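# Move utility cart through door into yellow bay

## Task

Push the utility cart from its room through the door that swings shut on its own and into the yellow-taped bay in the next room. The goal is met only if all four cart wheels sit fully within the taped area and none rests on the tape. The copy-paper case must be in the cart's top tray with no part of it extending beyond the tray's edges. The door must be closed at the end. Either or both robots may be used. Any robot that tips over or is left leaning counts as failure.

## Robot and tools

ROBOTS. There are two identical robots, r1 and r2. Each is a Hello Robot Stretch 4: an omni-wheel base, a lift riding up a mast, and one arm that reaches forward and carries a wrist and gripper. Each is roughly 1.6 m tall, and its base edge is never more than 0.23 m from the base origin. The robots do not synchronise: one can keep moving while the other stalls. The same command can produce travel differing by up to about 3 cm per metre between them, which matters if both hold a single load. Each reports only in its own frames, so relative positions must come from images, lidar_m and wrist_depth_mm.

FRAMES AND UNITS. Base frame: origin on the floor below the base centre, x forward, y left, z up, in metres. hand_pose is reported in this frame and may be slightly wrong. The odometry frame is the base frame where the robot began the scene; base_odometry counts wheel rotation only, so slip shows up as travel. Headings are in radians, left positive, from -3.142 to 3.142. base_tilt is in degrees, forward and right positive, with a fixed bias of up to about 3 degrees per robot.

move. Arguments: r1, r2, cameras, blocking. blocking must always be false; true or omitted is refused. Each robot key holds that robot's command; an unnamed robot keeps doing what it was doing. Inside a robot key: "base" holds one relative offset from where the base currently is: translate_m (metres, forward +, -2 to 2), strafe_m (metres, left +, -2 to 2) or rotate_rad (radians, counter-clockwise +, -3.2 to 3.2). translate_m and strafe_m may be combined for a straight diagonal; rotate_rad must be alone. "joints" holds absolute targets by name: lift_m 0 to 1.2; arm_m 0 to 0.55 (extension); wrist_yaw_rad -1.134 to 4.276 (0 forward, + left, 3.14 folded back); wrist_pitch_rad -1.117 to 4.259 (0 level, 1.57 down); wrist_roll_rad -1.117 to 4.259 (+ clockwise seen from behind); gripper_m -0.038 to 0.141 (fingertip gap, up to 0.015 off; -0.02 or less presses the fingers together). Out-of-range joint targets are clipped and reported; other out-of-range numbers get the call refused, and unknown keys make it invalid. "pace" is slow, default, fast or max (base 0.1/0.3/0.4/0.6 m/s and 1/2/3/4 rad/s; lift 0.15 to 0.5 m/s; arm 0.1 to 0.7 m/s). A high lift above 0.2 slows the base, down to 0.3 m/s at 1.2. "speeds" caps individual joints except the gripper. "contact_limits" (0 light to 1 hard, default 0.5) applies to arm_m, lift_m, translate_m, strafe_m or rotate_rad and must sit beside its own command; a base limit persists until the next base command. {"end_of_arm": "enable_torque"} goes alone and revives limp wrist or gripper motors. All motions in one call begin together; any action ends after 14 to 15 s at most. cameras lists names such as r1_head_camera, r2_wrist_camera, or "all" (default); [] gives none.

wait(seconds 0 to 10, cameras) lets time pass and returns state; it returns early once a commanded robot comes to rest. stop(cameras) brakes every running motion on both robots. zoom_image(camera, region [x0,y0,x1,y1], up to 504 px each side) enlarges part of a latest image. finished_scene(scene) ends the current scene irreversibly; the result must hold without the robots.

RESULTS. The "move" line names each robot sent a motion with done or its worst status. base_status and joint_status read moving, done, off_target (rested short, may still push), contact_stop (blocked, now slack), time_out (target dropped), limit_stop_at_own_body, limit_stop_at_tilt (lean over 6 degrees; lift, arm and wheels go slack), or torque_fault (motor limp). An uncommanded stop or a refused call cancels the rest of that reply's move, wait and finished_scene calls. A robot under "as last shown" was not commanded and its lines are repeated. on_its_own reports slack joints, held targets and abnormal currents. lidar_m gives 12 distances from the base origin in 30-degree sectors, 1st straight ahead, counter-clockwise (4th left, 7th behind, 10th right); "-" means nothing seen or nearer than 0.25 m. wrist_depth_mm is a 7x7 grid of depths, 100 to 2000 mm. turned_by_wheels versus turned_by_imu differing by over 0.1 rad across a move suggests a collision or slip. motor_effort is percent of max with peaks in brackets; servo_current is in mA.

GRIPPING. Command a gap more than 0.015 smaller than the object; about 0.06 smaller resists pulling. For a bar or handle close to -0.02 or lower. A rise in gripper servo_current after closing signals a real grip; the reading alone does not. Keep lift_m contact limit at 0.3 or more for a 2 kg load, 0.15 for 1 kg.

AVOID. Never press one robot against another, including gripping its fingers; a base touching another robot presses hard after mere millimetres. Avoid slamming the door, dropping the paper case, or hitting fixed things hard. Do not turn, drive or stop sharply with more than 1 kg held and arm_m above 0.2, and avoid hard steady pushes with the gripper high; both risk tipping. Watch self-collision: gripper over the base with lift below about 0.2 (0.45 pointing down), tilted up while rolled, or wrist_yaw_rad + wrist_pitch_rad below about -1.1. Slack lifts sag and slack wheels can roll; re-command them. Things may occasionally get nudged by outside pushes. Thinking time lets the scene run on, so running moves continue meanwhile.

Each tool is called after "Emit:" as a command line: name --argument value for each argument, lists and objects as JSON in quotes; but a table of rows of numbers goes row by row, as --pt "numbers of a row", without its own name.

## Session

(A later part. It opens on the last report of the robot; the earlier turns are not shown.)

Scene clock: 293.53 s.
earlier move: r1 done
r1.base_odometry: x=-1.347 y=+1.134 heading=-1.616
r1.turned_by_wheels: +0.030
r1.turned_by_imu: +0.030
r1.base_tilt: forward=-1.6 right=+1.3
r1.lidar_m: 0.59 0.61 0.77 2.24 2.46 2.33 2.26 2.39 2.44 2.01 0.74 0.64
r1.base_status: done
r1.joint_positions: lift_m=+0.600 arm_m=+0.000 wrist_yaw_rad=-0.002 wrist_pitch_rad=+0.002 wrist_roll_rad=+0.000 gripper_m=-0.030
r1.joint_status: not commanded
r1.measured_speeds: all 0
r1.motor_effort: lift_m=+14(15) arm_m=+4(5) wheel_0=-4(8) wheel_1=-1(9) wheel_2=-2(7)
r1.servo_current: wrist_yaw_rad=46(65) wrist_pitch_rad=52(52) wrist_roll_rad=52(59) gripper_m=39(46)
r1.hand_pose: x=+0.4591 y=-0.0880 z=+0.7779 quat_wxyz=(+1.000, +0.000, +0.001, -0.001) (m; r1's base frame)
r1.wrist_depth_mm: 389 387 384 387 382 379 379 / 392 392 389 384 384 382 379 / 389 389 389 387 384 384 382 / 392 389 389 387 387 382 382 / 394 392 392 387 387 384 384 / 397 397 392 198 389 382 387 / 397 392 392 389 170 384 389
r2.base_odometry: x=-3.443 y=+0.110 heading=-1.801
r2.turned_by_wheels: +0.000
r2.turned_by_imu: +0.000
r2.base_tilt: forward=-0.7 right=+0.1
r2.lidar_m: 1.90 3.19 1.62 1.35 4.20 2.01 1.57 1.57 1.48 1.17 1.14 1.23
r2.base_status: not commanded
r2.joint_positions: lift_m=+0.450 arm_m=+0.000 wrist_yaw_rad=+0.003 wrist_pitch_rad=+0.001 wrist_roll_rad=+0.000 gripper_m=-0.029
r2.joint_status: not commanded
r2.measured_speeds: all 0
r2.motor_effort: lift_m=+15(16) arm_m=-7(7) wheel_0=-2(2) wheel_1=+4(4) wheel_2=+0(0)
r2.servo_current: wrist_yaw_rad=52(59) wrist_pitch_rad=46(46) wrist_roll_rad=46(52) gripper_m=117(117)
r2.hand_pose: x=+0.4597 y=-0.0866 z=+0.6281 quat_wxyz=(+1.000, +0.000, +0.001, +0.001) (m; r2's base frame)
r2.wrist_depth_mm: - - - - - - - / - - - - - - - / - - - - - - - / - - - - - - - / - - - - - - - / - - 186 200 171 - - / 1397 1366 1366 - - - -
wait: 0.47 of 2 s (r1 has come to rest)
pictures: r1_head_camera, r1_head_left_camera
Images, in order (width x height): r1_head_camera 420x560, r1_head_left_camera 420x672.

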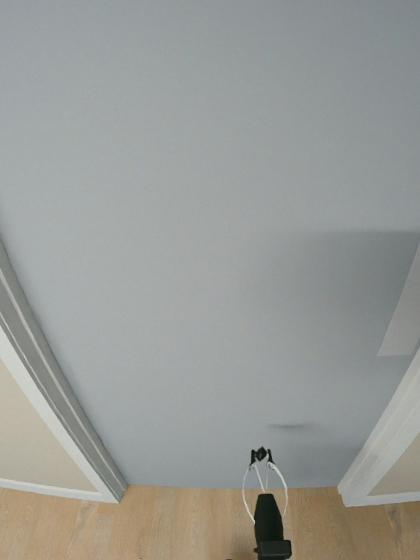

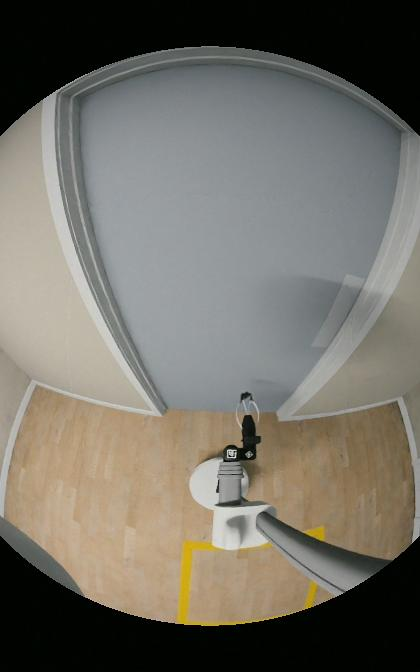

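Emit:
move --blocking false --r1 '{"base":{"translate_m":0.9,"strafe_m":-0.03},"pace":"slow","contact_limits":{"translate_m":0.8}}' --r2 '{"base":{"strafe_m":0.2}}' --cameras '[]'

Emit:
wait --seconds 3 --cameras '[]'

Emit:
move --blocking false --r2 '{"base":{"rotate_rad":0.21}}' --cameras '[]'

Emit:
wait --seconds 2 --cameras '[]'

Emit:
wait --seconds 9 --cameras '[]'

Emit:
move --blocking false --r1 '{"base":{"translate_m":0.2,"strafe_m":0.05},"joints":{"lift_m":1.0},"pace":"slow","contact_limits":{"translate_m":0.8}}' --cameras '[]'

Emit:
wait --seconds 5 --cameras '["r2_head_camera","r1_head_camera","r1_head_left_camera"]'

Scene clock: 305.63 s.
move: r1 moving; r2 moving
r1.base_odometry: x=-1.348 y=+1.121 heading=-1.616
r1.turned_by_wheels: +0.000
r1.turned_by_imu: +0.000
r1.base_tilt: forward=-1.6 right=+1.3
r1.lidar_m: 0.56 0.63 0.73 2.18 2.46 2.33 2.26 2.38 2.46 1.94 0.71 0.61
r1.base_status: translate_m moving; strafe_m moving
r1.joint_positions: lift_m=+0.600 arm_m=+0.000 wrist_yaw_rad=-0.002 wrist_pitch_rad=+0.002 wrist_roll_rad=+0.000 gripper_m=-0.030
r1.joint_status: not commanded
r1.measured_speeds: translate_m=+0.048 strafe_m=-0.002 rotate_rad=+0.001 lift_m=+0.000 arm_m=+0.000 wrist_yaw_rad=+0.000 wrist_pitch_rad=+0.000 wrist_roll_rad=+0.000
r1.motor_effort: lift_m=+15(15) arm_m=+4(4) wheel_0=+5(5) wheel_1=+3(6) wheel_2=-6(6)
r1.servo_current: wrist_yaw_rad=52(59) wrist_pitch_rad=39(46) wrist_roll_rad=46(59) gripper_m=39(46)
r1.contact_limits: translate_m 0.8
r1.hand_pose: x=+0.4591 y=-0.0880 z=+0.7779 quat_wxyz=(+1.000, +0.000, +0.001, -0.001) (m; r1's base frame)
r1.wrist_depth_mm: 384 377 379 377 373 370 370 / 379 379 377 375 373 370 368 / 384 382 377 375 377 373 370 / 382 379 379 377 375 373 370 / 382 379 379 377 375 375 375 / 387 382 382 197 370 375 375 / 387 387 384 379 171 377 377
r2.base_odometry: x=-3.408 y=+0.102 heading=-1.801
r2.turned_by_wheels: +0.000
r2.turned_by_imu: +0.001
r2.base_tilt: forward=-0.7 right=+0.1
r2.lidar_m: 1.98 3.17 1.58 1.32 4.22 2.05 1.61 1.55 1.50 1.20 1.17 1.29
r2.base_status: strafe_m moving
r2.joint_positions: lift_m=+0.450 arm_m=+0.000 wrist_yaw_rad=+0.003 wrist_pitch_rad=+0.001 wrist_roll_rad=+0.000 gripper_m=-0.029
r2.joint_status: not commanded
r2.measured_speeds: translate_m=-0.002 strafe_m=+0.140 rotate_rad=+0.010 lift_m=+0.000 arm_m=+0.000 wrist_yaw_rad=+0.000 wrist_pitch_rad=+0.000 wrist_roll_rad=+0.000
r2.motor_effort: lift_m=+15(16) arm_m=-7(8) wheel_0=-10(13) wheel_1=+10(12) wheel_2=+0(1)
r2.servo_current: wrist_yaw_rad=46(52) wrist_pitch_rad=39(46) wrist_roll_rad=33(59) gripper_m=111(117)
r2.hand_pose: x=+0.4597 y=-0.0866 z=+0.6281 quat_wxyz=(+1.000, +0.000, +0.001, +0.001) (m; r2's base frame)
r2.wrist_depth_mm: - - - - - - - / - - - - - - - / - - - - - - - / - - - - - - - / - - - - - - - / - - 186 200 171 - - / 1430 1366 1366 - - - -
pictures: none
No camera images: "cameras" was empty.

Scene clock: 307.10 s.
earlier move: r1 moving; r2 done
r1.base_odometry: x=-1.358 y=+0.987 heading=-1.616
r1.turned_by_wheels: +0.000
r1.turned_by_imu: +0.000
r1.base_tilt: forward=-1.6 right=+1.2
r1.lidar_m: 0.43 0.46 0.62 1.66 2.46 2.52 2.39 2.55 2.46 1.48 0.64 0.46
r1.base_status: translate_m moving; strafe_m moving
r1.joint_positions: lift_m=+0.600 arm_m=+0.000 wrist_yaw_rad=-0.002 wrist_pitch_rad=+0.002 wrist_roll_rad=+0.000 gripper_m=-0.030
r1.joint_status: not commanded
r1.measured_speeds: translate_m=+0.101 strafe_m=-0.004 rotate_rad=-0.002 lift_m=+0.000 arm_m=+0.000 wrist_yaw_rad=+0.000 wrist_pitch_rad=+0.000 wrist_roll_rad=+0.000
r1.motor_effort: lift_m=+15(15) arm_m=+4(4) wheel_0=+3(7) wheel_1=+3(6) wheel_2=-3(7)
r1.servo_current: wrist_yaw_rad=46(65) wrist_pitch_rad=46(52) wrist_roll_rad=59(65) gripper_m=39(46)
r1.contact_limits: translate_m 0.8
r1.hand_pose: x=+0.4591 y=-0.0880 z=+0.7779 quat_wxyz=(+1.000, +0.000, +0.001, -0.001) (m; r1's base frame)
r1.wrist_depth_mm: 248 246 245 244 242 241 241 / 248 247 246 244 242 241 240 / 248 248 246 245 244 242 241 / 250 248 246 245 245 244 243 / 250 248 248 248 244 245 243 / 250 249 247 198 245 245 243 / 253 249 249 247 177 244 244
r2.base_odometry: x=-3.248 y=+0.064 heading=-1.801
r2.turned_by_wheels: +0.000
r2.turned_by_imu: +0.000
r2.base_tilt: forward=-0.7 right=+0.0
r2.lidar_m: 2.20 3.10 1.33 1.18 4.38 2.12 1.67 1.65 1.70 1.36 1.31 1.46
r2.base_status: done
r2.joint_positions: lift_m=+0.450 arm_m=+0.000 wrist_yaw_rad=+0.003 wrist_pitch_rad=+0.001 wrist_roll_rad=+0.000 gripper_m=-0.029
r2.joint_status: not commanded
r2.measured_speeds: all 0
r2.motor_effort: lift_m=+15(16) arm_m=-7(8) wheel_0=+0(13) wheel_1=+1(12) wheel_2=+0(1)
r2.servo_current: wrist_yaw_rad=52(59) wrist_pitch_rad=39(46) wrist_roll_rad=46(59) gripper_m=111(117)
r2.hand_pose: x=+0.4597 y=-0.0866 z=+0.6281 quat_wxyz=(+1.000, +0.000, +0.001, +0.001) (m; r2's base frame)
r2.wrist_depth_mm: - - - - - - - / - - - - - - - / - - - - - 1336 - / - - - - - 1397 - / - - - - - 1430 - / - - 186 200 170 - - / 1464 1366 1366 - - - -
wait: 1.47 of 3 s (r2 has come to rest)
pictures: none
No camera images: "cameras" was empty.

Scene clock: 307.60 s.
earlier move: r1 moving
move: r2 moving
r1.base_odometry: x=-1.363 y=+0.938 heading=-1.617
r1.turned_by_wheels: -0.001
r1.turned_by_imu: +0.041
r1.base_tilt: forward=-2.0 right=+1.5
r1.lidar_m: 0.43 0.45 0.59 1.76 2.47 2.50 2.42 2.60 2.43 1.16 0.61 0.45
r1.base_status: translate_m moving; strafe_m moving
r1.joint_positions: lift_m=+0.600 arm_m=-0.001 wrist_yaw_rad=-0.010 wrist_pitch_rad=+0.003 wrist_roll_rad=+0.000 gripper_m=-0.030
r1.joint_status: not commanded
r1.measured_speeds: translate_m=+0.097 strafe_m=-0.001 rotate_rad=-0.018 lift_m=+0.000 arm_m=+0.000 wrist_yaw_rad=-0.031 wrist_pitch_rad=+0.001 wrist_roll_rad=+0.000
r1.motor_effort: lift_m=+14(15) arm_m=+12(14) wheel_0=+4(11) wheel_1=+10(11) wheel_2=-21(22)
r1.servo_current: wrist_yaw_rad=72(78) wrist_pitch_rad=46(46) wrist_roll_rad=52(59) gripper_m=39(46)
r1.contact_limits: translate_m 0.8
r1.hand_pose: x=+0.4576 y=-0.0904 z=+0.7778 quat_wxyz=(+1.000, +0.000, +0.001, -0.005) (m; r1's base frame)
r1.wrist_depth_mm: 220 222 221 224 224 226 227 / 220 220 223 224 225 228 228 / 220 222 224 224 226 227 229 / 220 222 224 225 226 229 229 / 221 223 224 225 226 229 229 / 222 223 190 206 227 229 229 / 222 223 224 144 229 229 230
r2.base_odometry: x=-3.248 y=+0.064 heading=-1.613
r2.turned_by_wheels: +0.188
r2.turned_by_imu: +0.183
r2.base_tilt: forward=-0.7 right=+0.1
r2.lidar_m: 2.97 3.13 1.14 1.27 3.06 1.86 1.64 1.65 1.51 1.33 1.32 1.60
r2.base_status: rotate_rad moving
r2.joint_positions: lift_m=+0.450 arm_m=+0.000 wrist_yaw_rad=+0.003 wrist_pitch_rad=+0.001 wrist_roll_rad=+0.000 gripper_m=-0.029
r2.joint_status: not commanded
r2.measured_speeds: translate_m=+0.000 strafe_m=+0.000 rotate_rad=+0.318 lift_m=+0.000 arm_m=+0.000 wrist_yaw_rad=+0.000 wrist_pitch_rad=+0.000 wrist_roll_rad=+0.000
r2.motor_effort: lift_m=+15(15) arm_m=-7(7) wheel_0=-7(8) wheel_1=-4(9) wheel_2=-4(11)
r2.servo_current: wrist_yaw_rad=39(65) wrist_pitch_rad=33(46) wrist_roll_rad=46(52) gripper_m=104(117)
r2.hand_pose: x=+0.4597 y=-0.0867 z=+0.6281 quat_wxyz=(+1.000, +0.000, +0.001, +0.001) (m; r2's base frame)
r2.wrist_depth_mm: - - - - - - - / - - - - - - - / - - - - - - - / - - - - - - - / - - - - - - - / - - 186 200 179 1921 - / 1499 1366 1366 - - - 1281
pictures: none
No camera images: "cameras" was empty.

Scene clock: 308.03 s.
earlier move: r1 moving; r2 done
r1.base_odometry: x=-1.366 y=+0.895 heading=-1.618
r1.turned_by_wheels: -0.001
r1.turned_by_imu: +0.038
r1.base_tilt: forward=-2.6 right=+1.8
r1.lidar_m: 0.40 0.45 0.55 1.99 2.49 2.52 2.46 2.69 2.44 0.92 0.58 0.42
r1.base_status: translate_m moving; strafe_m moving
r1.joint_positions: lift_m=+0.600 arm_m=-0.001 wrist_yaw_rad=-0.027 wrist_pitch_rad=+0.004 wrist_roll_rad=+0.000 gripper_m=-0.030
r1.joint_status: not commanded
r1.measured_speeds: translate_m=+0.099 strafe_m=-0.004 rotate_rad=+0.001 lift_m=+0.000 arm_m=+0.000 wrist_yaw_rad=+0.000 wrist_pitch_rad=+0.025 wrist_roll_rad=+0.000
r1.motor_effort: lift_m=+15(15) arm_m=+12(14) wheel_0=+5(11) wheel_1=-1(11) wheel_2=-31(33)
r1.servo_current: wrist_yaw_rad=189(189) wrist_pitch_rad=46(52) wrist_roll_rad=59(65) gripper_m=46(46)
r1.contact_limits: translate_m 0.8
r1.hand_pose: x=+0.4561 y=-0.0952 z=+0.7774 quat_wxyz=(+1.000, +0.000, +0.002, -0.014) (m; r1's base frame)
r1.wrist_depth_mm: 209 212 215 219 222 226 229 / 210 213 216 219 224 226 229 / 211 214 217 220 222 226 229 / 211 213 217 220 224 226 229 / 211 215 218 220 224 227 231 / 212 214 217 205 183 228 231 / 213 214 163 175 224 228 232
r2.base_odometry: x=-3.248 y=+0.064 heading=-1.592
r2.turned_by_wheels: +0.021
r2.turned_by_imu: +0.020
r2.base_tilt: forward=-0.7 right=+0.1
r2.lidar_m: 3.10 3.13 1.15 1.31 2.98 1.88 1.64 1.65 1.46 1.33 1.34 1.56
r2.base_status: done
r2.joint_positions: lift_m=+0.450 arm_m=+0.000 wrist_yaw_rad=+0.003 wrist_pitch_rad=+0.001 wrist_roll_rad=+0.000 gripper_m=-0.029
r2.joint_status: not commanded
r2.measured_speeds: all 0
r2.motor_effort: lift_m=+15(16) arm_m=-7(7) wheel_0=-3(8) wheel_1=-4(9) wheel_2=-6(11)
r2.servo_current: wrist_yaw_rad=33(65) wrist_pitch_rad=39(46) wrist_roll_rad=46(52) gripper_m=117(117)
r2.hand_pose: x=+0.4597 y=-0.0867 z=+0.6281 quat_wxyz=(+1.000, +0.000, +0.001, +0.001) (m; r2's base frame)
r2.wrist_depth_mm: - - - - - - - / - - - - - - - / - - - - - - - / - - - - - - - / - - - - - - - / - - 187 199 179 1921 - / 1430 1397 1397 - - - 1281
wait: 0.43 of 2 s (r2 has come to rest)
pictures: none
No camera images: "cameras" was empty.

Scene clock: 315.43 s.
earlier move: r1 done
r1.base_odometry: x=-1.419 y=+0.237 heading=-1.616
r1.turned_by_wheels: +0.002
r1.turned_by_imu: -0.004
r1.base_tilt: forward=-1.6 right=+1.3
r1.lidar_m: 0.25 0.25 - 0.25 0.35 3.18 3.14 3.18 0.60 1.22 2.62 0.54
r1.base_status: done
r1.joint_positions: lift_m=+0.600 arm_m=+0.000 wrist_yaw_rad=-0.021 wrist_pitch_rad=+0.002 wrist_roll_rad=+0.000 gripper_m=-0.030
r1.joint_status: not commanded
r1.measured_speeds: all 0
r1.on_its_own: wrist_yaw_rad is at rest, and its servo_current (124 mA) is outside its rest range (0 to 104 mA)
r1.motor_effort: lift_m=+16(16) arm_m=+6(14) wheel_0=+1(11) wheel_1=+8(11) wheel_2=-12(33)
r1.servo_current: wrist_yaw_rad=124(202) wrist_pitch_rad=39(78) wrist_roll_rad=46(78) gripper_m=39(52)
r1.contact_limits: translate_m 0.8
r1.hand_pose: x=+0.4572 y=-0.0934 z=+0.7778 quat_wxyz=(+1.000, +0.000, +0.001, -0.010) (m; r1's base frame)
r1.wrist_depth_mm: 136 157 196 259 357 - - / 130 162 196 260 362 - - / 130 158 197 260 359 - - / 134 157 197 262 362 - - / 130 158 196 260 359 - - / 130 157 184 198 179 - - / 133 148 183 179 168 1661 1808
r2.base_odometry: x=-3.248 y=+0.064 heading=-1.592
r2.turned_by_wheels: +0.000
r2.turned_by_imu: +0.001
r2.base_tilt: forward=-0.7 right=+0.0
r2.lidar_m: 3.10 3.10 1.16 1.27 2.99 1.86 1.64 1.66 1.48 1.33 1.00 0.83
r2.base_status: done
r2.joint_positions: lift_m=+0.450 arm_m=+0.000 wrist_yaw_rad=+0.003 wrist_pitch_rad=+0.001 wrist_roll_rad=+0.000 gripper_m=-0.029
r2.joint_status: not commanded
r2.measured_speeds: all 0
r2.motor_effort: lift_m=+15(16) arm_m=-7(8) wheel_0=-3(8) wheel_1=-5(9) wheel_2=-6(11)
r2.servo_current: wrist_yaw_rad=52(65) wrist_pitch_rad=39(52) wrist_roll_rad=39(59) gripper_m=111(117)
r2.hand_pose: x=+0.4597 y=-0.0867 z=+0.6281 quat_wxyz=(+1.000, +0.000, +0.001, +0.001) (m; r2's base frame)
r2.wrist_depth_mm: - - - - - 597 - / - - - - - 609 - / - - - - - - - / - - - - - - - / - - - - - - - / - - 186 200 179 - - / 1464 1366 1336 - - - -
wait: 7.40 of 9 s (r1 has come to rest)
pictures: none
No camera images: "cameras" was empty.

Scene clock: 315.93 s.
move: r1 moving
r1.base_odometry: x=-1.416 y=+0.224 heading=-1.616
r1.turned_by_wheels: +0.001
r1.turned_by_imu: +0.001
r1.base_tilt: forward=-1.6 right=+1.3
r1.lidar_m: 0.26 0.25 - 0.25 0.30 3.20 3.13 3.16 0.60 1.31 2.61 0.54
r1.base_status: translate_m moving; strafe_m moving
r1.joint_positions: lift_m=+0.625 arm_m=+0.000 wrist_yaw_rad=-0.008 wrist_pitch_rad=+0.002 wrist_roll_rad=+0.000 gripper_m=-0.030
r1.joint_status: lift_m moving
r1.measured_speeds: translate_m=+0.048 strafe_m=+0.012 rotate_rad=+0.001 lift_m=+0.098 arm_m=+0.000 wrist_yaw_rad=+0.053 wrist_pitch_rad=+0.000 wrist_roll_rad=+0.000
r1.motor_effort: lift_m=+24(28) arm_m=+5(6) wheel_0=+6(7) wheel_1=+19(19) wheel_2=-15(18)
r1.servo_current: wrist_yaw_rad=46(130) wrist_pitch_rad=39(46) wrist_roll_rad=39(52) gripper_m=46(46)
r1.contact_limits: translate_m 0.8
r1.hand_pose: x=+0.4584 y=-0.0898 z=+0.8024 quat_wxyz=(+1.000, +0.000, +0.001, -0.004) (m; r1's base frame)
r1.wrist_depth_mm: 138 164 200 263 - - - / 132 163 200 264 366 - - / 132 159 200 265 366 - - / 132 160 200 265 364 - - / 135 160 200 265 368 - - / 132 160 186 198 325 - - / 135 147 183 242 165 1921 1921
r2: as last shown
r2.turned_by_imu: +0.000
r2.base_tilt: forward=-0.7 right=+0.1
r2.lidar_m: 3.08 3.12 1.15 1.29 2.97 1.84 1.63 1.67 1.48 1.33 0.99 0.80
r2.motor_effort: lift_m=+15(16) arm_m=-7(8) wheel_0=-2(3) wheel_1=-4(5) wheel_2=-6(6)
r2.servo_current: wrist_yaw_rad=52(52) wrist_pitch_rad=39(46) wrist_roll_rad=46(52) gripper_m=111(124)
r2.wrist_depth_mm: - - - - - 585 - / - - - - - 591 - / - - - - - - - / - - - - - - - / - - - - - - - / - - 186 200 179 - - / 1397 1397 1397 - - - -
pictures: none
No camera images: "cameras" was empty.

Scene clock: 319.13 s.
earlier move: r1 done
r1.base_odometry: x=-1.378 y=+0.035 heading=-1.616
r1.turned_by_wheels: +0.000
r1.turned_by_imu: +0.000
r1.base_tilt: forward=-1.6 right=+1.3
r1.lidar_m: 0.35 0.25 - 0.25 0.25 0.56 3.33 3.62 0.74 2.44 2.70 2.07
r1.base_status: done
r1.joint_positions: lift_m=+1.000 arm_m=+0.000 wrist_yaw_rad=-0.003 wrist_pitch_rad=+0.002 wrist_roll_rad=+0.000 gripper_m=-0.030
r1.joint_status: all done
r1.measured_speeds: all 0
r1.motor_effort: lift_m=+24(28) arm_m=+4(6) wheel_0=+1(8) wheel_1=+11(20) wheel_2=-6(18)
r1.servo_current: wrist_yaw_rad=46(130) wrist_pitch_rad=46(46) wrist_roll_rad=39(72) gripper_m=46(52)
r1.contact_limits: translate_m 0.8
r1.hand_pose: x=+0.4590 y=-0.0882 z=+1.1771 quat_wxyz=(+1.000, +0.000, +0.001, -0.001) (m; r1's base frame)
r1.wrist_depth_mm: 224 282 - - - - - / 224 282 - - - - - / 226 282 - - - - - / 224 282 - - - - - / 224 283 - - - - - / 223 283 187 198 179 - - / 223 249 179 182 156 - -
r2.base_odometry: x=-3.248 y=+0.064 heading=-1.592
r2.turned_by_wheels: +0.000
r2.turned_by_imu: +0.000
r2.base_tilt: forward=-0.7 right=+0.1
r2.lidar_m: 3.10 3.13 1.18 1.28 2.96 1.87 1.64 1.65 1.51 1.35 0.77 0.55
r2.base_status: not commanded
r2.joint_positions: lift_m=+0.450 arm_m=+0.000 wrist_yaw_rad=+0.003 wrist_pitch_rad=+0.001 wrist_roll_rad=+0.000 gripper_m=-0.029
r2.joint_status: not commanded
r2.measured_speeds: all 0
r2.motor_effort: lift_m=+15(16) arm_m=-7(8) wheel_0=-2(3) wheel_1=-4(5) wheel_2=-6(6)
r2.servo_current: wrist_yaw_rad=46(65) wrist_pitch_rad=46(52) wrist_roll_rad=46(59) gripper_m=111(124)
r2.hand_pose: x=+0.4597 y=-0.0867 z=+0.6281 quat_wxyz=(+1.000, +0.000, +0.001, +0.001) (m; r2's base frame)
r2.wrist_depth_mm: - - - - - 340 309 / - - - - - - 312 / - - - - - - 315 / - - - - - - 317 / - - - - - - 319 / - - 185 200 179 353 319 / 1430 1336 1366 - - 1229 322
wait: 3.20 of 5 s (r1 has come to rest)
pictures: r1_head_camera, r1_head_left_camera, r2_head_camera
Images, in order (width x height): r1_head_camera 420x560, r1_head_left_camera 420x672, r2_head_camera 420x560.

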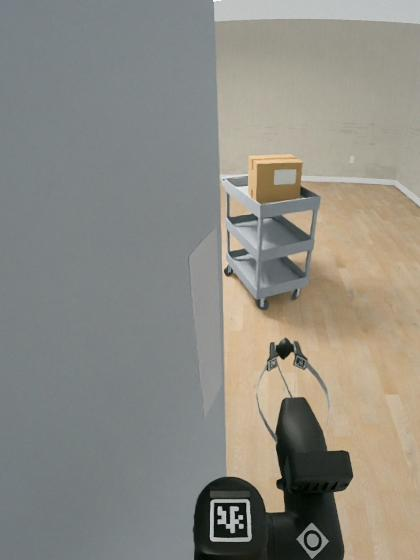

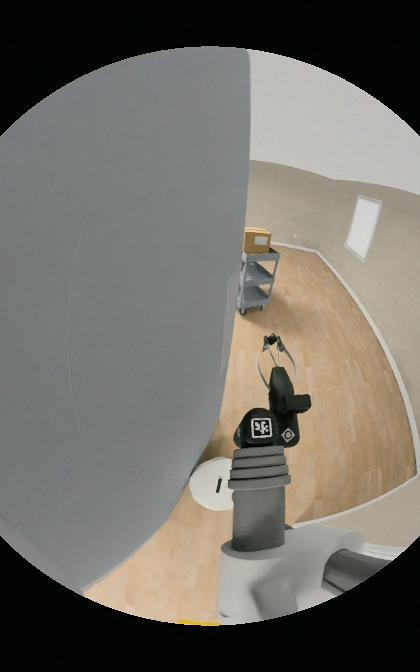

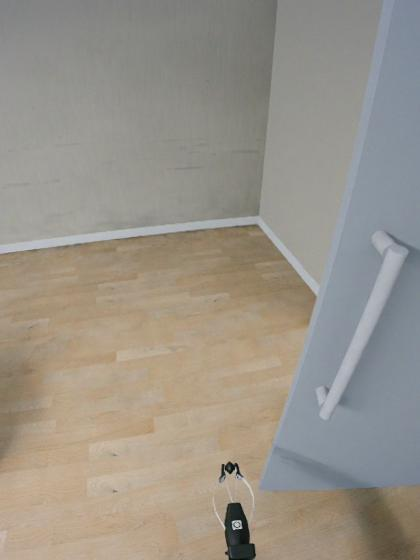

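Emit:
move --blocking false --cameras '[]' --r2 '{"joints":{"arm_m":0.48},"contact_limits":{"arm_m":0}}'

Emit:
wait --seconds 3 --cameras '["r2_head_camera","r1_head_camera"]'

Scene clock: 352.73 s.
move: r2 moving
r1: as last shown
r1.lidar_m: 0.36 0.25 - 0.25 0.27 0.57 3.34 3.59 0.75 2.39 2.70 2.09
r1.motor_effort: lift_m=+24(24) arm_m=+5(5) wheel_0=+1(1) wheel_1=+11(11) wheel_2=-6(7)
r1.servo_current: wrist_yaw_rad=52(59) wrist_pitch_rad=39(46) wrist_roll_rad=39(78) gripper_m=39(52)
r1.contact_limits: translate_m 0.8
r1.wrist_depth_mm: 224 285 - - - - - / 225 283 - - - - - / 225 281 - - - - - / 226 283 - - - - - / 224 282 - - - - - / 225 281 187 198 180 - - / 224 250 180 182 156 - -
r2.base_odometry: x=-3.248 y=+0.064 heading=-1.592
r2.turned_by_wheels: +0.000
r2.turned_by_imu: +0.000
r2.base_tilt: forward=-0.7 right=+0.0
r2.lidar_m: 3.10 3.12 1.16 1.29 2.98 1.83 1.63 1.64 1.48 1.34 0.74 0.57
r2.base_status: not commanded
r2.joint_positions: lift_m=+0.450 arm_m=+0.051 wrist_yaw_rad=+0.003 wrist_pitch_rad=+0.001 wrist_roll_rad=+0.000 gripper_m=-0.029
r2.joint_status: arm_m moving
r2.measured_speeds: translate_m=+0.000 strafe_m=+0.000 rotate_rad=+0.000 lift_m=+0.000 arm_m=+0.195 wrist_yaw_rad=+0.000 wrist_pitch_rad=+0.000 wrist_roll_rad=+0.000
r2.motor_effort: lift_m=+15(16) arm_m=+10(11) wheel_0=-3(3) wheel_1=-4(4) wheel_2=-6(6)
r2.servo_current: wrist_yaw_rad=46(59) wrist_pitch_rad=39(46) wrist_roll_rad=39(52) gripper_m=117(117)
r2.contact_limits: arm_m 0
r2.hand_pose: x=+0.5101 y=-0.0867 z=+0.6281 quat_wxyz=(+1.000, +0.000, +0.001, +0.001) (m; r2's base frame)
r2.wrist_depth_mm: - - - - - - 272 / - - - - - - 272 / - - - - - - 274 / - - - - - - 276 / - - - - - - 278 / - - 186 200 179 1921 279 / 1464 1336 1336 - - 1205 281
pictures: none
No camera images: "cameras" was empty.

Scene clock: 354.73 s.
earlier move: r2 done
r1.base_odometry: x=-1.378 y=+0.035 heading=-1.616
r1.turned_by_wheels: +0.000
r1.turned_by_imu: +0.000
r1.base_tilt: forward=-1.6 right=+1.2
r1.lidar_m: 0.36 0.25 - 0.25 0.25 0.56 3.33 3.59 0.76 2.44 2.67 0.66
r1.base_status: not commanded
r1.joint_positions: lift_m=+1.000 arm_m=+0.000 wrist_yaw_rad=-0.003 wrist_pitch_rad=+0.002 wrist_roll_rad=+0.000 gripper_m=-0.030
r1.joint_status: not commanded
r1.measured_speeds: all 0
r1.motor_effort: lift_m=+24(24) arm_m=+4(5) wheel_0=+1(2) wheel_1=+11(11) wheel_2=-6(7)
r1.servo_current: wrist_yaw_rad=46(72) wrist_pitch_rad=39(52) wrist_roll_rad=33(78) gripper_m=46(52)
r1.contact_limits: translate_m 0.8
r1.hand_pose: x=+0.4590 y=-0.0882 z=+1.1771 quat_wxyz=(+1.000, +0.000, +0.001, -0.001) (m; r1's base frame)
r1.wrist_depth_mm: 224 283 - - - - - / 224 282 - - - - - / 225 283 - - - - - / 225 283 - - - - - / 224 283 - - - - - / 224 281 187 198 179 - - / 224 250 180 182 156 - -
r2.base_odometry: x=-3.248 y=+0.064 heading=-1.592
r2.turned_by_wheels: +0.000
r2.turned_by_imu: +0.000
r2.base_tilt: forward=-0.7 right=+0.1
r2.lidar_m: 3.08 3.14 1.18 1.30 2.97 1.85 1.61 1.66 1.47 1.33 0.79 0.54
r2.base_status: not commanded
r2.joint_positions: lift_m=+0.450 arm_m=+0.480 wrist_yaw_rad=+0.003 wrist_pitch_rad=+0.001 wrist_roll_rad=+0.000 gripper_m=-0.029
r2.joint_status: all done
r2.measured_speeds: all 0
r2.motor_effort: lift_m=+15(16) arm_m=+8(12) wheel_0=-2(3) wheel_1=-4(5) wheel_2=-6(6)
r2.servo_current: wrist_yaw_rad=46(59) wrist_pitch_rad=39(46) wrist_roll_rad=52(59) gripper_m=111(117)
r2.contact_limits: arm_m 0
r2.hand_pose: x=+0.9393 y=-0.0867 z=+0.6281 quat_wxyz=(+1.000, +0.000, +0.001, +0.001) (m; r2's base frame)
r2.wrist_depth_mm: - - - - - - - / - - - - - - - / - - - - - - - / - - - - - - - / - - - - - - - / - - 186 200 179 1808 - / 1430 1366 1397 - - - 1255
wait: 2.00 of 3 s (r2 has come to rest)
pictures: r1_head_camera, r2_head_camera
Images, in order (width x height): r1_head_camera 420x560, r2_head_camera 420x560.

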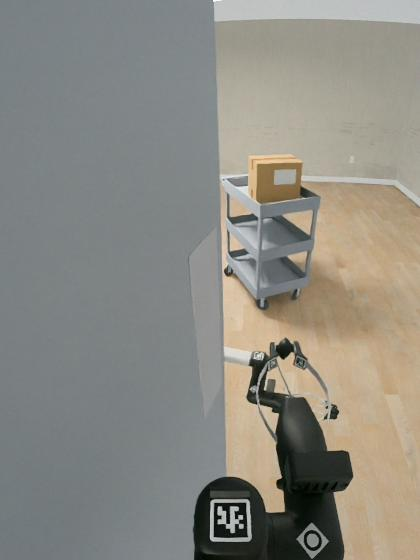

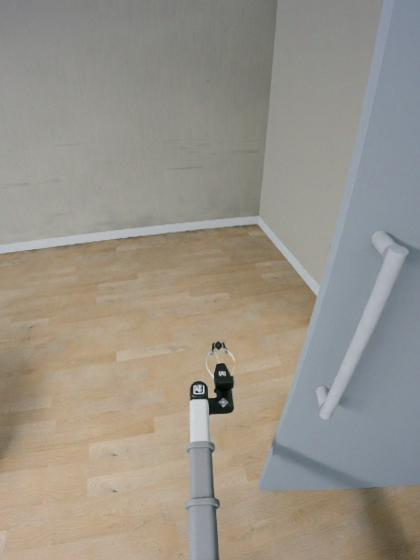

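Emit:
move --blocking false --cameras '[]' --r2 '{"base":{"rotate_rad":-0.22},"pace":"slow","contact_limits":{"rotate_rad":0.4}}'

Emit:
wait --seconds 3 --cameras '["r2_head_camera"]'

Scene clock: 359.77 s.
move: r2 moving
r1: as last shown
r1.base_tilt: forward=-1.6 right=+1.3
r1.lidar_m: 0.36 0.25 - 0.25 0.25 0.58 3.34 3.59 0.75 2.41 2.68 0.56
r1.motor_effort: lift_m=+24(24) arm_m=+5(5) wheel_0=+1(1) wheel_1=+11(11) wheel_2=-6(6)
r1.servo_current: wrist_yaw_rad=33(59) wrist_pitch_rad=46(46) wrist_roll_rad=52(59) gripper_m=46(52)
r1.contact_limits: translate_m 0.8
r1.wrist_depth_mm: 224 283 - - - - - / 224 282 - - - - - / 225 282 - - - - - / 226 282 - - - - - / 225 282 - - - - - / 224 279 188 198 179 - - / 223 249 180 182 156 - -
r2.base_odometry: x=-3.248 y=+0.064 heading=-1.716
r2.turned_by_wheels: -0.123
r2.turned_by_imu: -0.119
r2.base_tilt: forward=-0.6 right=+0.1
r2.lidar_m: 2.50 3.10 1.16 1.20 3.66 2.01 1.65 1.63 1.61 1.35 0.85 0.58
r2.base_status: rotate_rad moving
r2.joint_positions: lift_m=+0.450 arm_m=+0.480 wrist_yaw_rad=+0.003 wrist_pitch_rad=+0.001 wrist_roll_rad=+0.000 gripper_m=-0.029
r2.joint_status: not commanded
r2.measured_speeds: translate_m=+0.002 strafe_m=-0.001 rotate_rad=-0.462 lift_m=+0.000 arm_m=+0.000 wrist_yaw_rad=+0.000 wrist_pitch_rad=+0.000 wrist_roll_rad=+0.000
r2.motor_effort: lift_m=+15(16) arm_m=+7(8) wheel_0=+6(12) wheel_1=+9(9) wheel_2=+8(9)
r2.servo_current: wrist_yaw_rad=39(52) wrist_pitch_rad=39(46) wrist_roll_rad=46(52) gripper_m=117(117)
r2.contact_limits: arm_m 0; rotate_rad 0.4
r2.hand_pose: x=+0.9393 y=-0.0867 z=+0.6281 quat_wxyz=(+1.000, +0.000, +0.001, +0.001) (m; r2's base frame)
r2.wrist_depth_mm: - - - - - - - / - - - - - - - / - - - - - - - / - - - - - - - / - - - - - - - / - - 186 199 179 - - / 1430 1336 1366 - - - -
pictures: none
No camera images: "cameras" was empty.

Scene clock: 360.50 s.
earlier move: r2 done
r1.base_odometry: x=-1.378 y=+0.035 heading=-1.616
r1.turned_by_wheels: +0.000
r1.turned_by_imu: +0.000
r1.base_tilt: forward=-1.6 right=+1.3
r1.lidar_m: 0.34 0.25 - 0.25 0.25 0.56 3.34 3.58 0.76 2.38 2.68 0.48
r1.base_status: not commanded
r1.joint_positions: lift_m=+1.000 arm_m=+0.000 wrist_yaw_rad=-0.003 wrist_pitch_rad=+0.002 wrist_roll_rad=+0.000 gripper_m=-0.030
r1.joint_status: not commanded
r1.measured_speeds: all 0
r1.motor_effort: lift_m=+24(24) arm_m=+5(5) wheel_0=+1(2) wheel_1=+11(11) wheel_2=-6(7)
r1.servo_current: wrist_yaw_rad=52(65) wrist_pitch_rad=46(52) wrist_roll_rad=33(65) gripper_m=46(52)
r1.contact_limits: translate_m 0.8
r1.hand_pose: x=+0.4590 y=-0.0882 z=+1.1771 quat_wxyz=(+1.000, +0.000, +0.001, -0.001) (m; r1's base frame)
r1.wrist_depth_mm: 224 285 - - - - - / 224 283 - - - - - / 225 282 - - - - - / 224 282 - - - - - / 225 283 - - - - - / 224 282 187 198 179 - - / 224 248 180 182 156 - -
r2.base_odometry: x=-3.248 y=+0.064 heading=-1.811
r2.turned_by_wheels: -0.096
r2.turned_by_imu: -0.093
r2.base_tilt: forward=-0.7 right=+0.1
r2.lidar_m: 0.64 3.10 1.35 1.15 4.47 2.10 1.68 1.64 1.70 1.33 0.98 0.57
r2.base_status: done
r2.joint_positions: lift_m=+0.450 arm_m=+0.480 wrist_yaw_rad=+0.002 wrist_pitch_rad=+0.001 wrist_roll_rad=+0.000 gripper_m=-0.029
r2.joint_status: not commanded
r2.measured_speeds: all 0
r2.motor_effort: lift_m=+15(16) arm_m=+7(8) wheel_0=+5(12) wheel_1=+3(9) wheel_2=+3(9)
r2.servo_current: wrist_yaw_rad=52(52) wrist_pitch_rad=46(46) wrist_roll_rad=33(52) gripper_m=111(117)
r2.contact_limits: arm_m 0; rotate_rad 0.4
r2.hand_pose: x=+0.9393 y=-0.0867 z=+0.6281 quat_wxyz=(+1.000, +0.000, +0.001, +0.001) (m; r2's base frame)
r2.wrist_depth_mm: - - - - - - 917 / - - - - - - 946 / - - - - - - 931 / - - - - - - 931 / - - - - - - 946 / - - 186 200 171 - 946 / 1464 1336 1366 - - - -
wait: 0.73 of 3 s (r2 has come to rest)
pictures: r2_head_camera
Images, in order (width x height): r2_head_camera 420x560.

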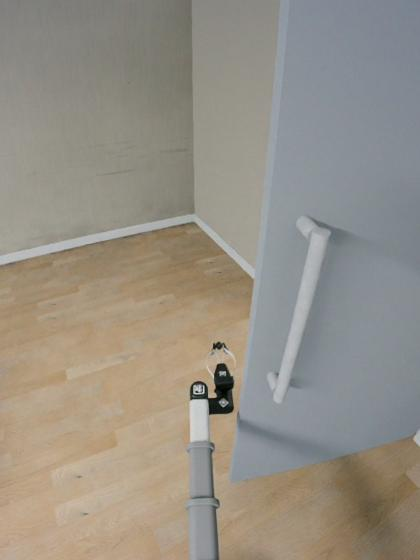

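Emit:
move --blocking false --cameras '[]' --r2 '{"base":{"strafe_m":-0.06},"pace":"slow","contact_limits":{"strafe_m":0.5}}'

Emit:
wait --seconds 3 --cameras '["r2_head_camera","r1_head_camera","r2_head_right_camera"]'

Scene clock: 372.07 s.
move: r2 moving
r1: as last shown
r1.lidar_m: 0.34 0.25 - 0.25 0.25 0.56 3.34 3.57 0.73 2.45 2.70 0.48
r1.motor_effort: lift_m=+24(24) arm_m=+4(5) wheel_0=+1(1) wheel_1=+11(11) wheel_2=-6(6)
r1.servo_current: wrist_yaw_rad=59(59) wrist_pitch_rad=39(52) wrist_roll_rad=59(59) gripper_m=39(52)
r1.contact_limits: translate_m 0.8
r1.wrist_depth_mm: 224 283 - - - - - / 224 282 - - - - - / 225 282 - - - - - / 225 282 - - - - - / 225 283 - - - - - / 224 282 187 198 179 - - / 223 249 179 183 156 - -
r2.base_odometry: x=-3.262 y=+0.068 heading=-1.811
r2.turned_by_wheels: +0.000
r2.turned_by_imu: +0.001
r2.base_tilt: forward=-0.7 right=+0.1
r2.lidar_m: 0.62 3.10 1.37 1.20 4.48 2.13 1.66 1.63 1.71 1.35 0.97 0.56
r2.base_status: strafe_m moving
r2.joint_positions: lift_m=+0.450 arm_m=+0.480 wrist_yaw_rad=+0.002 wrist_pitch_rad=+0.001 wrist_roll_rad=+0.000 gripper_m=-0.029
r2.joint_status: not commanded
r2.measured_speeds: translate_m=-0.001 strafe_m=-0.055 rotate_rad=+0.007 lift_m=+0.000 arm_m=+0.000 wrist_yaw_rad=-0.002 wrist_pitch_rad=+0.000 wrist_roll_rad=+0.000
r2.motor_effort: lift_m=+15(16) arm_m=+7(7) wheel_0=+8(13) wheel_1=-7(9) wheel_2=+0(2)
r2.servo_current: wrist_yaw_rad=39(52) wrist_pitch_rad=46(46) wrist_roll_rad=46(52) gripper_m=111(117)
r2.contact_limits: arm_m 0; strafe_m 0.5
r2.hand_pose: x=+0.9393 y=-0.0868 z=+0.6281 quat_wxyz=(+1.000, +0.000, +0.001, +0.001) (m; r2's base frame)
r2.wrist_depth_mm: - - - - - - - / - - - - - - 946 / - - - - - - 917 / - - - - - - 931 / - - - - - - 946 / - - 186 200 171 - - / 1397 1397 1366 - - - 976
pictures: none
No camera images: "cameras" was empty.

Scene clock: 372.80 s.
earlier move: r2 contact_stop
r1.base_odometry: x=-1.378 y=+0.035 heading=-1.616
r1.turned_by_wheels: +0.000
r1.turned_by_imu: +0.000
r1.base_tilt: forward=-1.6 right=+1.3
r1.lidar_m: 0.36 0.25 - 0.25 0.25 0.57 3.33 3.60 0.74 2.42 2.68 0.51
r1.base_status: not commanded
r1.joint_positions: lift_m=+1.000 arm_m=+0.000 wrist_yaw_rad=-0.003 wrist_pitch_rad=+0.002 wrist_roll_rad=+0.000 gripper_m=-0.030
r1.joint_status: not commanded
r1.measured_speeds: all 0
r1.motor_effort: lift_m=+24(24) arm_m=+4(5) wheel_0=+1(2) wheel_1=+11(12) wheel_2=-6(7)
r1.servo_current: wrist_yaw_rad=46(65) wrist_pitch_rad=39(52) wrist_roll_rad=39(72) gripper_m=52(52)
r1.contact_limits: translate_m 0.8
r1.hand_pose: x=+0.4590 y=-0.0882 z=+1.1771 quat_wxyz=(+1.000, +0.000, +0.001, -0.001) (m; r1's base frame)
r1.wrist_depth_mm: 224 283 - - - - - / 224 281 - - - - - / 225 283 - - - - - / 224 282 - - - - - / 225 282 - - - - - / 224 282 187 198 179 - - / 222 249 180 182 156 - -
r2.base_odometry: x=-3.279 y=+0.075 heading=-1.773
r2.turned_by_wheels: +0.038
r2.turned_by_imu: +0.039
r2.base_tilt: forward=-0.7 right=+0.1
r2.lidar_m: 0.61 3.12 1.29 1.19 4.07 2.05 1.62 1.63 1.64 1.31 0.90 0.57
r2.base_status: strafe_m contact_stop (by the wheels' count: -0.032 of -0.060)
r2.joint_positions: lift_m=+0.450 arm_m=+0.480 wrist_yaw_rad=-0.002 wrist_pitch_rad=+0.001 wrist_roll_rad=+0.000 gripper_m=-0.029
r2.joint_status: not commanded
r2.measured_speeds: all 0
r2.on_its_own: the wheels are slack since a contact_stop
r2.motor_effort: lift_m=+16(16) arm_m=+6(7) wheel_0=+0(28) wheel_1=+0(9) wheel_2=+0(7)
r2.servo_current: wrist_yaw_rad=46(52) wrist_pitch_rad=39(46) wrist_roll_rad=59(59) gripper_m=111(117)
r2.contact_limits: arm_m 0; strafe_m 0.5
r2.hand_pose: x=+0.9390 y=-0.0880 z=+0.6281 quat_wxyz=(+1.000, +0.000, +0.001, -0.001) (m; r2's base frame)
r2.wrist_depth_mm: - - - - - - - / - - - - - - - / - - - - - - - / - - - - - - - / - - - - - - - / - - 186 199 171 - - / 1430 1336 1366 - - - 931
wait: 0.73 of 3 s (r2 has come to rest)
pictures: r1_head_camera, r2_head_camera, r2_head_right_camera
Images, in order (width x height): r1_head_camera 420x560, r2_head_camera 420x560, r2_head_right_camera 420x672.

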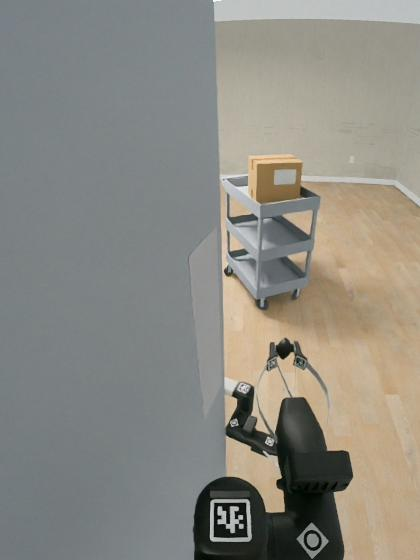

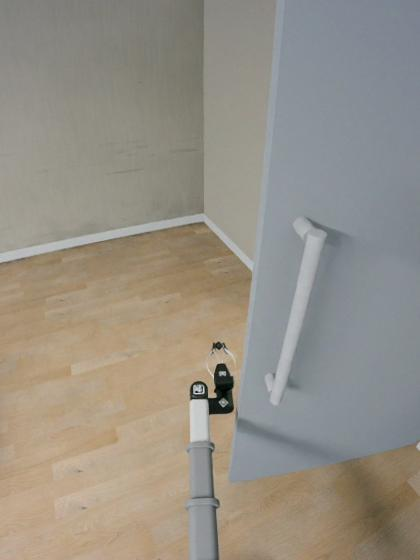

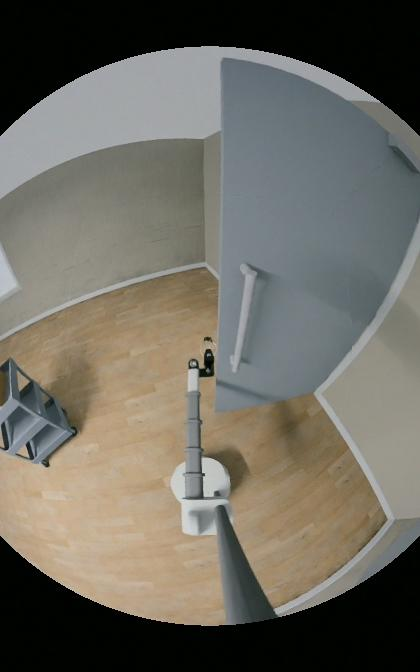

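Emit:
move --blocking false --cameras '[]' --r1 '{"base":{"translate_m":-0.65},"pace":"slow"}' --r2 '{"base":{"strafe_m":-0.02},"pace":"slow","contact_limits":{"strafe_m":0.95}}'

Emit:
wait --seconds 3 --cameras '["r2_head_camera"]'

Emit:
wait --seconds 5 --cameras '["r2_head_camera","r1_head_camera"]'

Scene clock: 381.23 s.
move: r1 moving; r2 moving
r1.base_odometry: x=-1.378 y=+0.047 heading=-1.616
r1.turned_by_wheels: +0.000
r1.turned_by_imu: -0.001
r1.base_tilt: forward=-1.5 right=+1.3
r1.lidar_m: 0.35 0.25 - 0.25 0.25 0.58 3.31 3.57 0.75 2.35 2.70 0.51
r1.base_status: translate_m moving
r1.joint_positions: lift_m=+1.000 arm_m=+0.000 wrist_yaw_rad=-0.003 wrist_pitch_rad=+0.002 wrist_roll_rad=+0.000 gripper_m=-0.030
r1.joint_status: not commanded
r1.measured_speeds: translate_m=-0.049 strafe_m=+0.001 rotate_rad=+0.000 lift_m=+0.000 arm_m=+0.000 wrist_yaw_rad=+0.000 wrist_pitch_rad=+0.000 wrist_roll_rad=+0.000
r1.motor_effort: lift_m=+24(24) arm_m=+4(5) wheel_0=-11(13) wheel_1=+1(9) wheel_2=+4(6)
r1.servo_current: wrist_yaw_rad=59(65) wrist_pitch_rad=33(46) wrist_roll_rad=33(65) gripper_m=46(46)
r1.hand_pose: x=+0.4590 y=-0.0882 z=+1.1771 quat_wxyz=(+1.000, +0.000, +0.001, -0.001) (m; r1's base frame)
r1.wrist_depth_mm: 215 278 - - - - - / 215 276 - - - - - / 223 278 - - - - - / 216 277 - - - - - / 223 276 - - - - - / 221 276 187 198 179 - - / 221 244 180 183 156 - -
r2.base_odometry: x=-3.292 y=+0.078 heading=-1.771
r2.turned_by_wheels: +0.003
r2.turned_by_imu: +0.004
r2.base_tilt: forward=-0.6 right=+0.0
r2.lidar_m: 0.61 3.13 1.29 1.21 4.03 2.04 1.65 1.60 1.60 1.29 0.93 0.58
r2.base_status: strafe_m moving
r2.joint_positions: lift_m=+0.450 arm_m=+0.480 wrist_yaw_rad=-0.001 wrist_pitch_rad=+0.001 wrist_roll_rad=+0.000 gripper_m=-0.029
r2.joint_status: not commanded
r2.measured_speeds: translate_m=+0.002 strafe_m=-0.041 rotate_rad=+0.020 lift_m=+0.000 arm_m=+0.000 wrist_yaw_rad=+0.012 wrist_pitch_rad=+0.000 wrist_roll_rad=+0.000
r2.motor_effort: lift_m=+15(15) arm_m=+6(6) wheel_0=+17(17) wheel_1=+0(9) wheel_2=+6(6)
r2.servo_current: wrist_yaw_rad=46(52) wrist_pitch_rad=39(46) wrist_roll_rad=33(52) gripper_m=111(117)
r2.contact_limits: arm_m 0; strafe_m 0.95
r2.hand_pose: x=+0.9390 y=-0.0878 z=+0.6281 quat_wxyz=(+1.000, +0.000, +0.001, -0.001) (m; r2's base frame)
r2.wrist_depth_mm: - - - - - - - / - - - - - - - / - - - - - - - / - - - - - - - / - - - - - - - / - - 186 200 171 - - / 1430 1336 1366 - - - -
pictures: none
No camera images: "cameras" was empty.

Scene clock: 381.87 s.
earlier move: r1 moving; r2 done
r1.base_odometry: x=-1.375 y=+0.098 heading=-1.616
r1.turned_by_wheels: +0.000
r1.turned_by_imu: +0.000
r1.base_tilt: forward=-1.6 right=+1.3
r1.lidar_m: 0.31 0.25 - 0.25 0.25 3.33 3.26 3.44 0.72 2.05 2.70 0.53
r1.base_status: translate_m moving
r1.joint_positions: lift_m=+1.000 arm_m=+0.000 wrist_yaw_rad=-0.003 wrist_pitch_rad=+0.002 wrist_roll_rad=+0.000 gripper_m=-0.030
r1.joint_status: not commanded
r1.measured_speeds: translate_m=-0.099 strafe_m=-0.001 rotate_rad=+0.000 lift_m=+0.000 arm_m=+0.000 wrist_yaw_rad=+0.000 wrist_pitch_rad=+0.000 wrist_roll_rad=+0.000
r1.motor_effort: lift_m=+24(24) arm_m=+5(5) wheel_0=-6(13) wheel_1=-4(9) wheel_2=+4(7)
r1.servo_current: wrist_yaw_rad=59(65) wrist_pitch_rad=46(46) wrist_roll_rad=46(65) gripper_m=46(52)
r1.hand_pose: x=+0.4590 y=-0.0882 z=+1.1771 quat_wxyz=(+1.000, +0.000, +0.001, -0.001) (m; r1's base frame)
r1.wrist_depth_mm: 199 255 347 - - - - / 206 254 330 - - - - / 201 256 349 - - - - / 206 256 330 - - - - / 207 255 332 - - - - / 200 255 211 198 180 - - / 204 227 180 179 156 - -
r2.base_odometry: x=-3.298 y=+0.079 heading=-1.769
r2.turned_by_wheels: +0.002
r2.turned_by_imu: +0.005
r2.base_tilt: forward=-0.6 right=+0.1
r2.lidar_m: 0.65 3.13 1.29 1.22 4.00 2.02 1.63 1.61 1.58 1.31 0.94 0.61
r2.base_status: done
r2.joint_positions: lift_m=+0.450 arm_m=+0.480 wrist_yaw_rad=+0.003 wrist_pitch_rad=+0.001 wrist_roll_rad=+0.000 gripper_m=-0.029
r2.joint_status: not commanded
r2.measured_speeds: all 0
r2.motor_effort: lift_m=+15(15) arm_m=+5(6) wheel_0=+31(35) wheel_1=+7(9) wheel_2=+20(21)
r2.servo_current: wrist_yaw_rad=52(59) wrist_pitch_rad=46(46) wrist_roll_rad=39(59) gripper_m=124(124)
r2.contact_limits: arm_m 0; strafe_m 0.95
r2.hand_pose: x=+0.9395 y=-0.0865 z=+0.6281 quat_wxyz=(+1.000, +0.000, +0.001, +0.002) (m; r2's base frame)
r2.wrist_depth_mm: - - - - - - - / - - - - - - - / - - - - - - - / - - - - - - - / - - - - - - - / - - 186 200 171 - - / 1464 1366 1397 - - - -
wait: 0.63 of 3 s (r2 has come to rest)
pictures: r2_head_camera
Images, in order (width x height): r2_head_camera 420x560.

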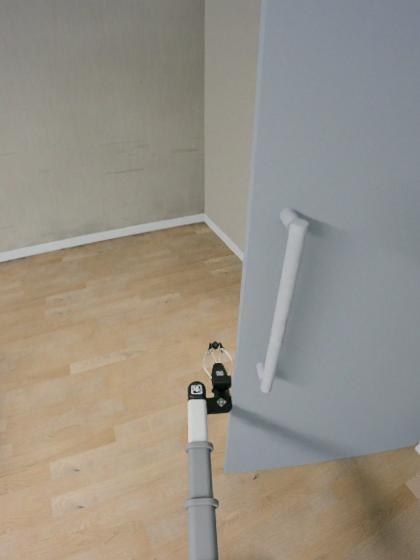

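Scene clock: 386.87 s.
earlier move: r1 moving
r1.base_odometry: x=-1.352 y=+0.598 heading=-1.618
r1.turned_by_wheels: -0.002
r1.turned_by_imu: -0.032
r1.base_tilt: forward=-1.6 right=+1.3
r1.lidar_m: 0.32 0.30 0.29 0.40 2.43 2.83 2.74 2.99 2.51 0.53 2.61 0.48
r1.base_status: translate_m moving
r1.joint_positions: lift_m=+1.000 arm_m=+0.000 wrist_yaw_rad=-0.015 wrist_pitch_rad=+0.002 wrist_roll_rad=+0.000 gripper_m=-0.030
r1.joint_status: not commanded
r1.measured_speeds: translate_m=-0.096 strafe_m=-0.003 rotate_rad=+0.007 lift_m=+0.000 arm_m=+0.000 wrist_yaw_rad=+0.000 wrist_pitch_rad=+0.000 wrist_roll_rad=+0.000
r1.motor_effort: lift_m=+24(24) arm_m=+4(5) wheel_0=-14(19) wheel_1=-5(11) wheel_2=-8(10)
r1.servo_current: wrist_yaw_rad=78(104) wrist_pitch_rad=39(52) wrist_roll_rad=78(78) gripper_m=39(52)
r1.hand_pose: x=+0.4578 y=-0.0919 z=+1.1771 quat_wxyz=(+1.000, +0.000, +0.001, -0.008) (m; r1's base frame)
r1.wrist_depth_mm: 157 178 200 233 278 347 449 / 154 175 201 233 278 349 449 / 158 175 201 234 279 349 442 / 155 179 206 233 279 351 445 / 158 176 202 234 281 351 452 / 155 176 193 199 182 355 455 / 158 173 175 182 282 143 459
r2.base_odometry: x=-3.298 y=+0.079 heading=-1.772
r2.turned_by_wheels: -0.004
r2.turned_by_imu: -0.003
r2.base_tilt: forward=-0.7 right=+0.1
r2.lidar_m: 1.19 3.12 1.33 1.21 3.99 2.03 1.65 1.62 1.60 1.29 1.20 1.18
r2.base_status: done
r2.joint_positions: lift_m=+0.450 arm_m=+0.480 wrist_yaw_rad=+0.003 wrist_pitch_rad=+0.001 wrist_roll_rad=-0.002 gripper_m=-0.029
r2.joint_status: not commanded
r2.measured_speeds: all 0
r2.motor_effort: lift_m=+15(16) arm_m=-3(6) wheel_0=+3(35) wheel_1=+3(9) wheel_2=+5(23)
r2.servo_current: wrist_yaw_rad=39(104) wrist_pitch_rad=39(52) wrist_roll_rad=33(65) gripper_m=111(124)
r2.contact_limits: arm_m 0; strafe_m 0.95
r2.hand_pose: x=+0.9396 y=-0.0866 z=+0.6281 quat_wxyz=(+1.000, -0.001, +0.001, +0.001) (m; r2's base frame)
r2.wrist_depth_mm: - - - - - 424 - / - - - - - 473 - / - - - - - - - / - - - - - - - / - - - - - - - / 1921 - 186 200 170 - - / 1430 1336 1366 - - - -
wait: 5.00 s; no rest
pictures: r1_head_camera, r2_head_camera
Images, in order (width x height): r1_head_camera 420x560, r2_head_camera 420x560.

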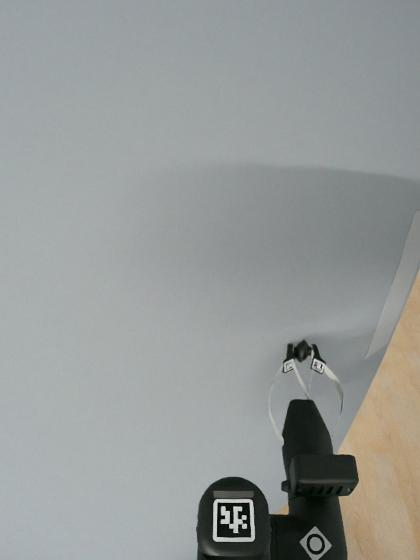

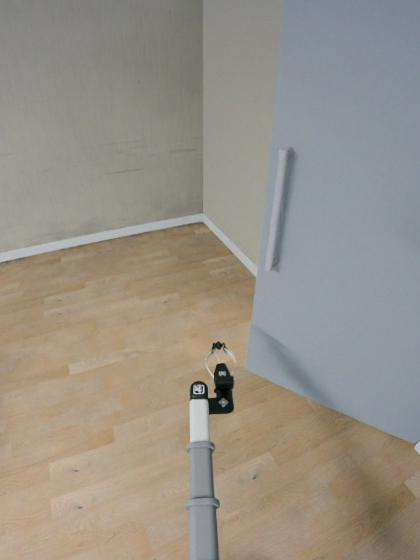

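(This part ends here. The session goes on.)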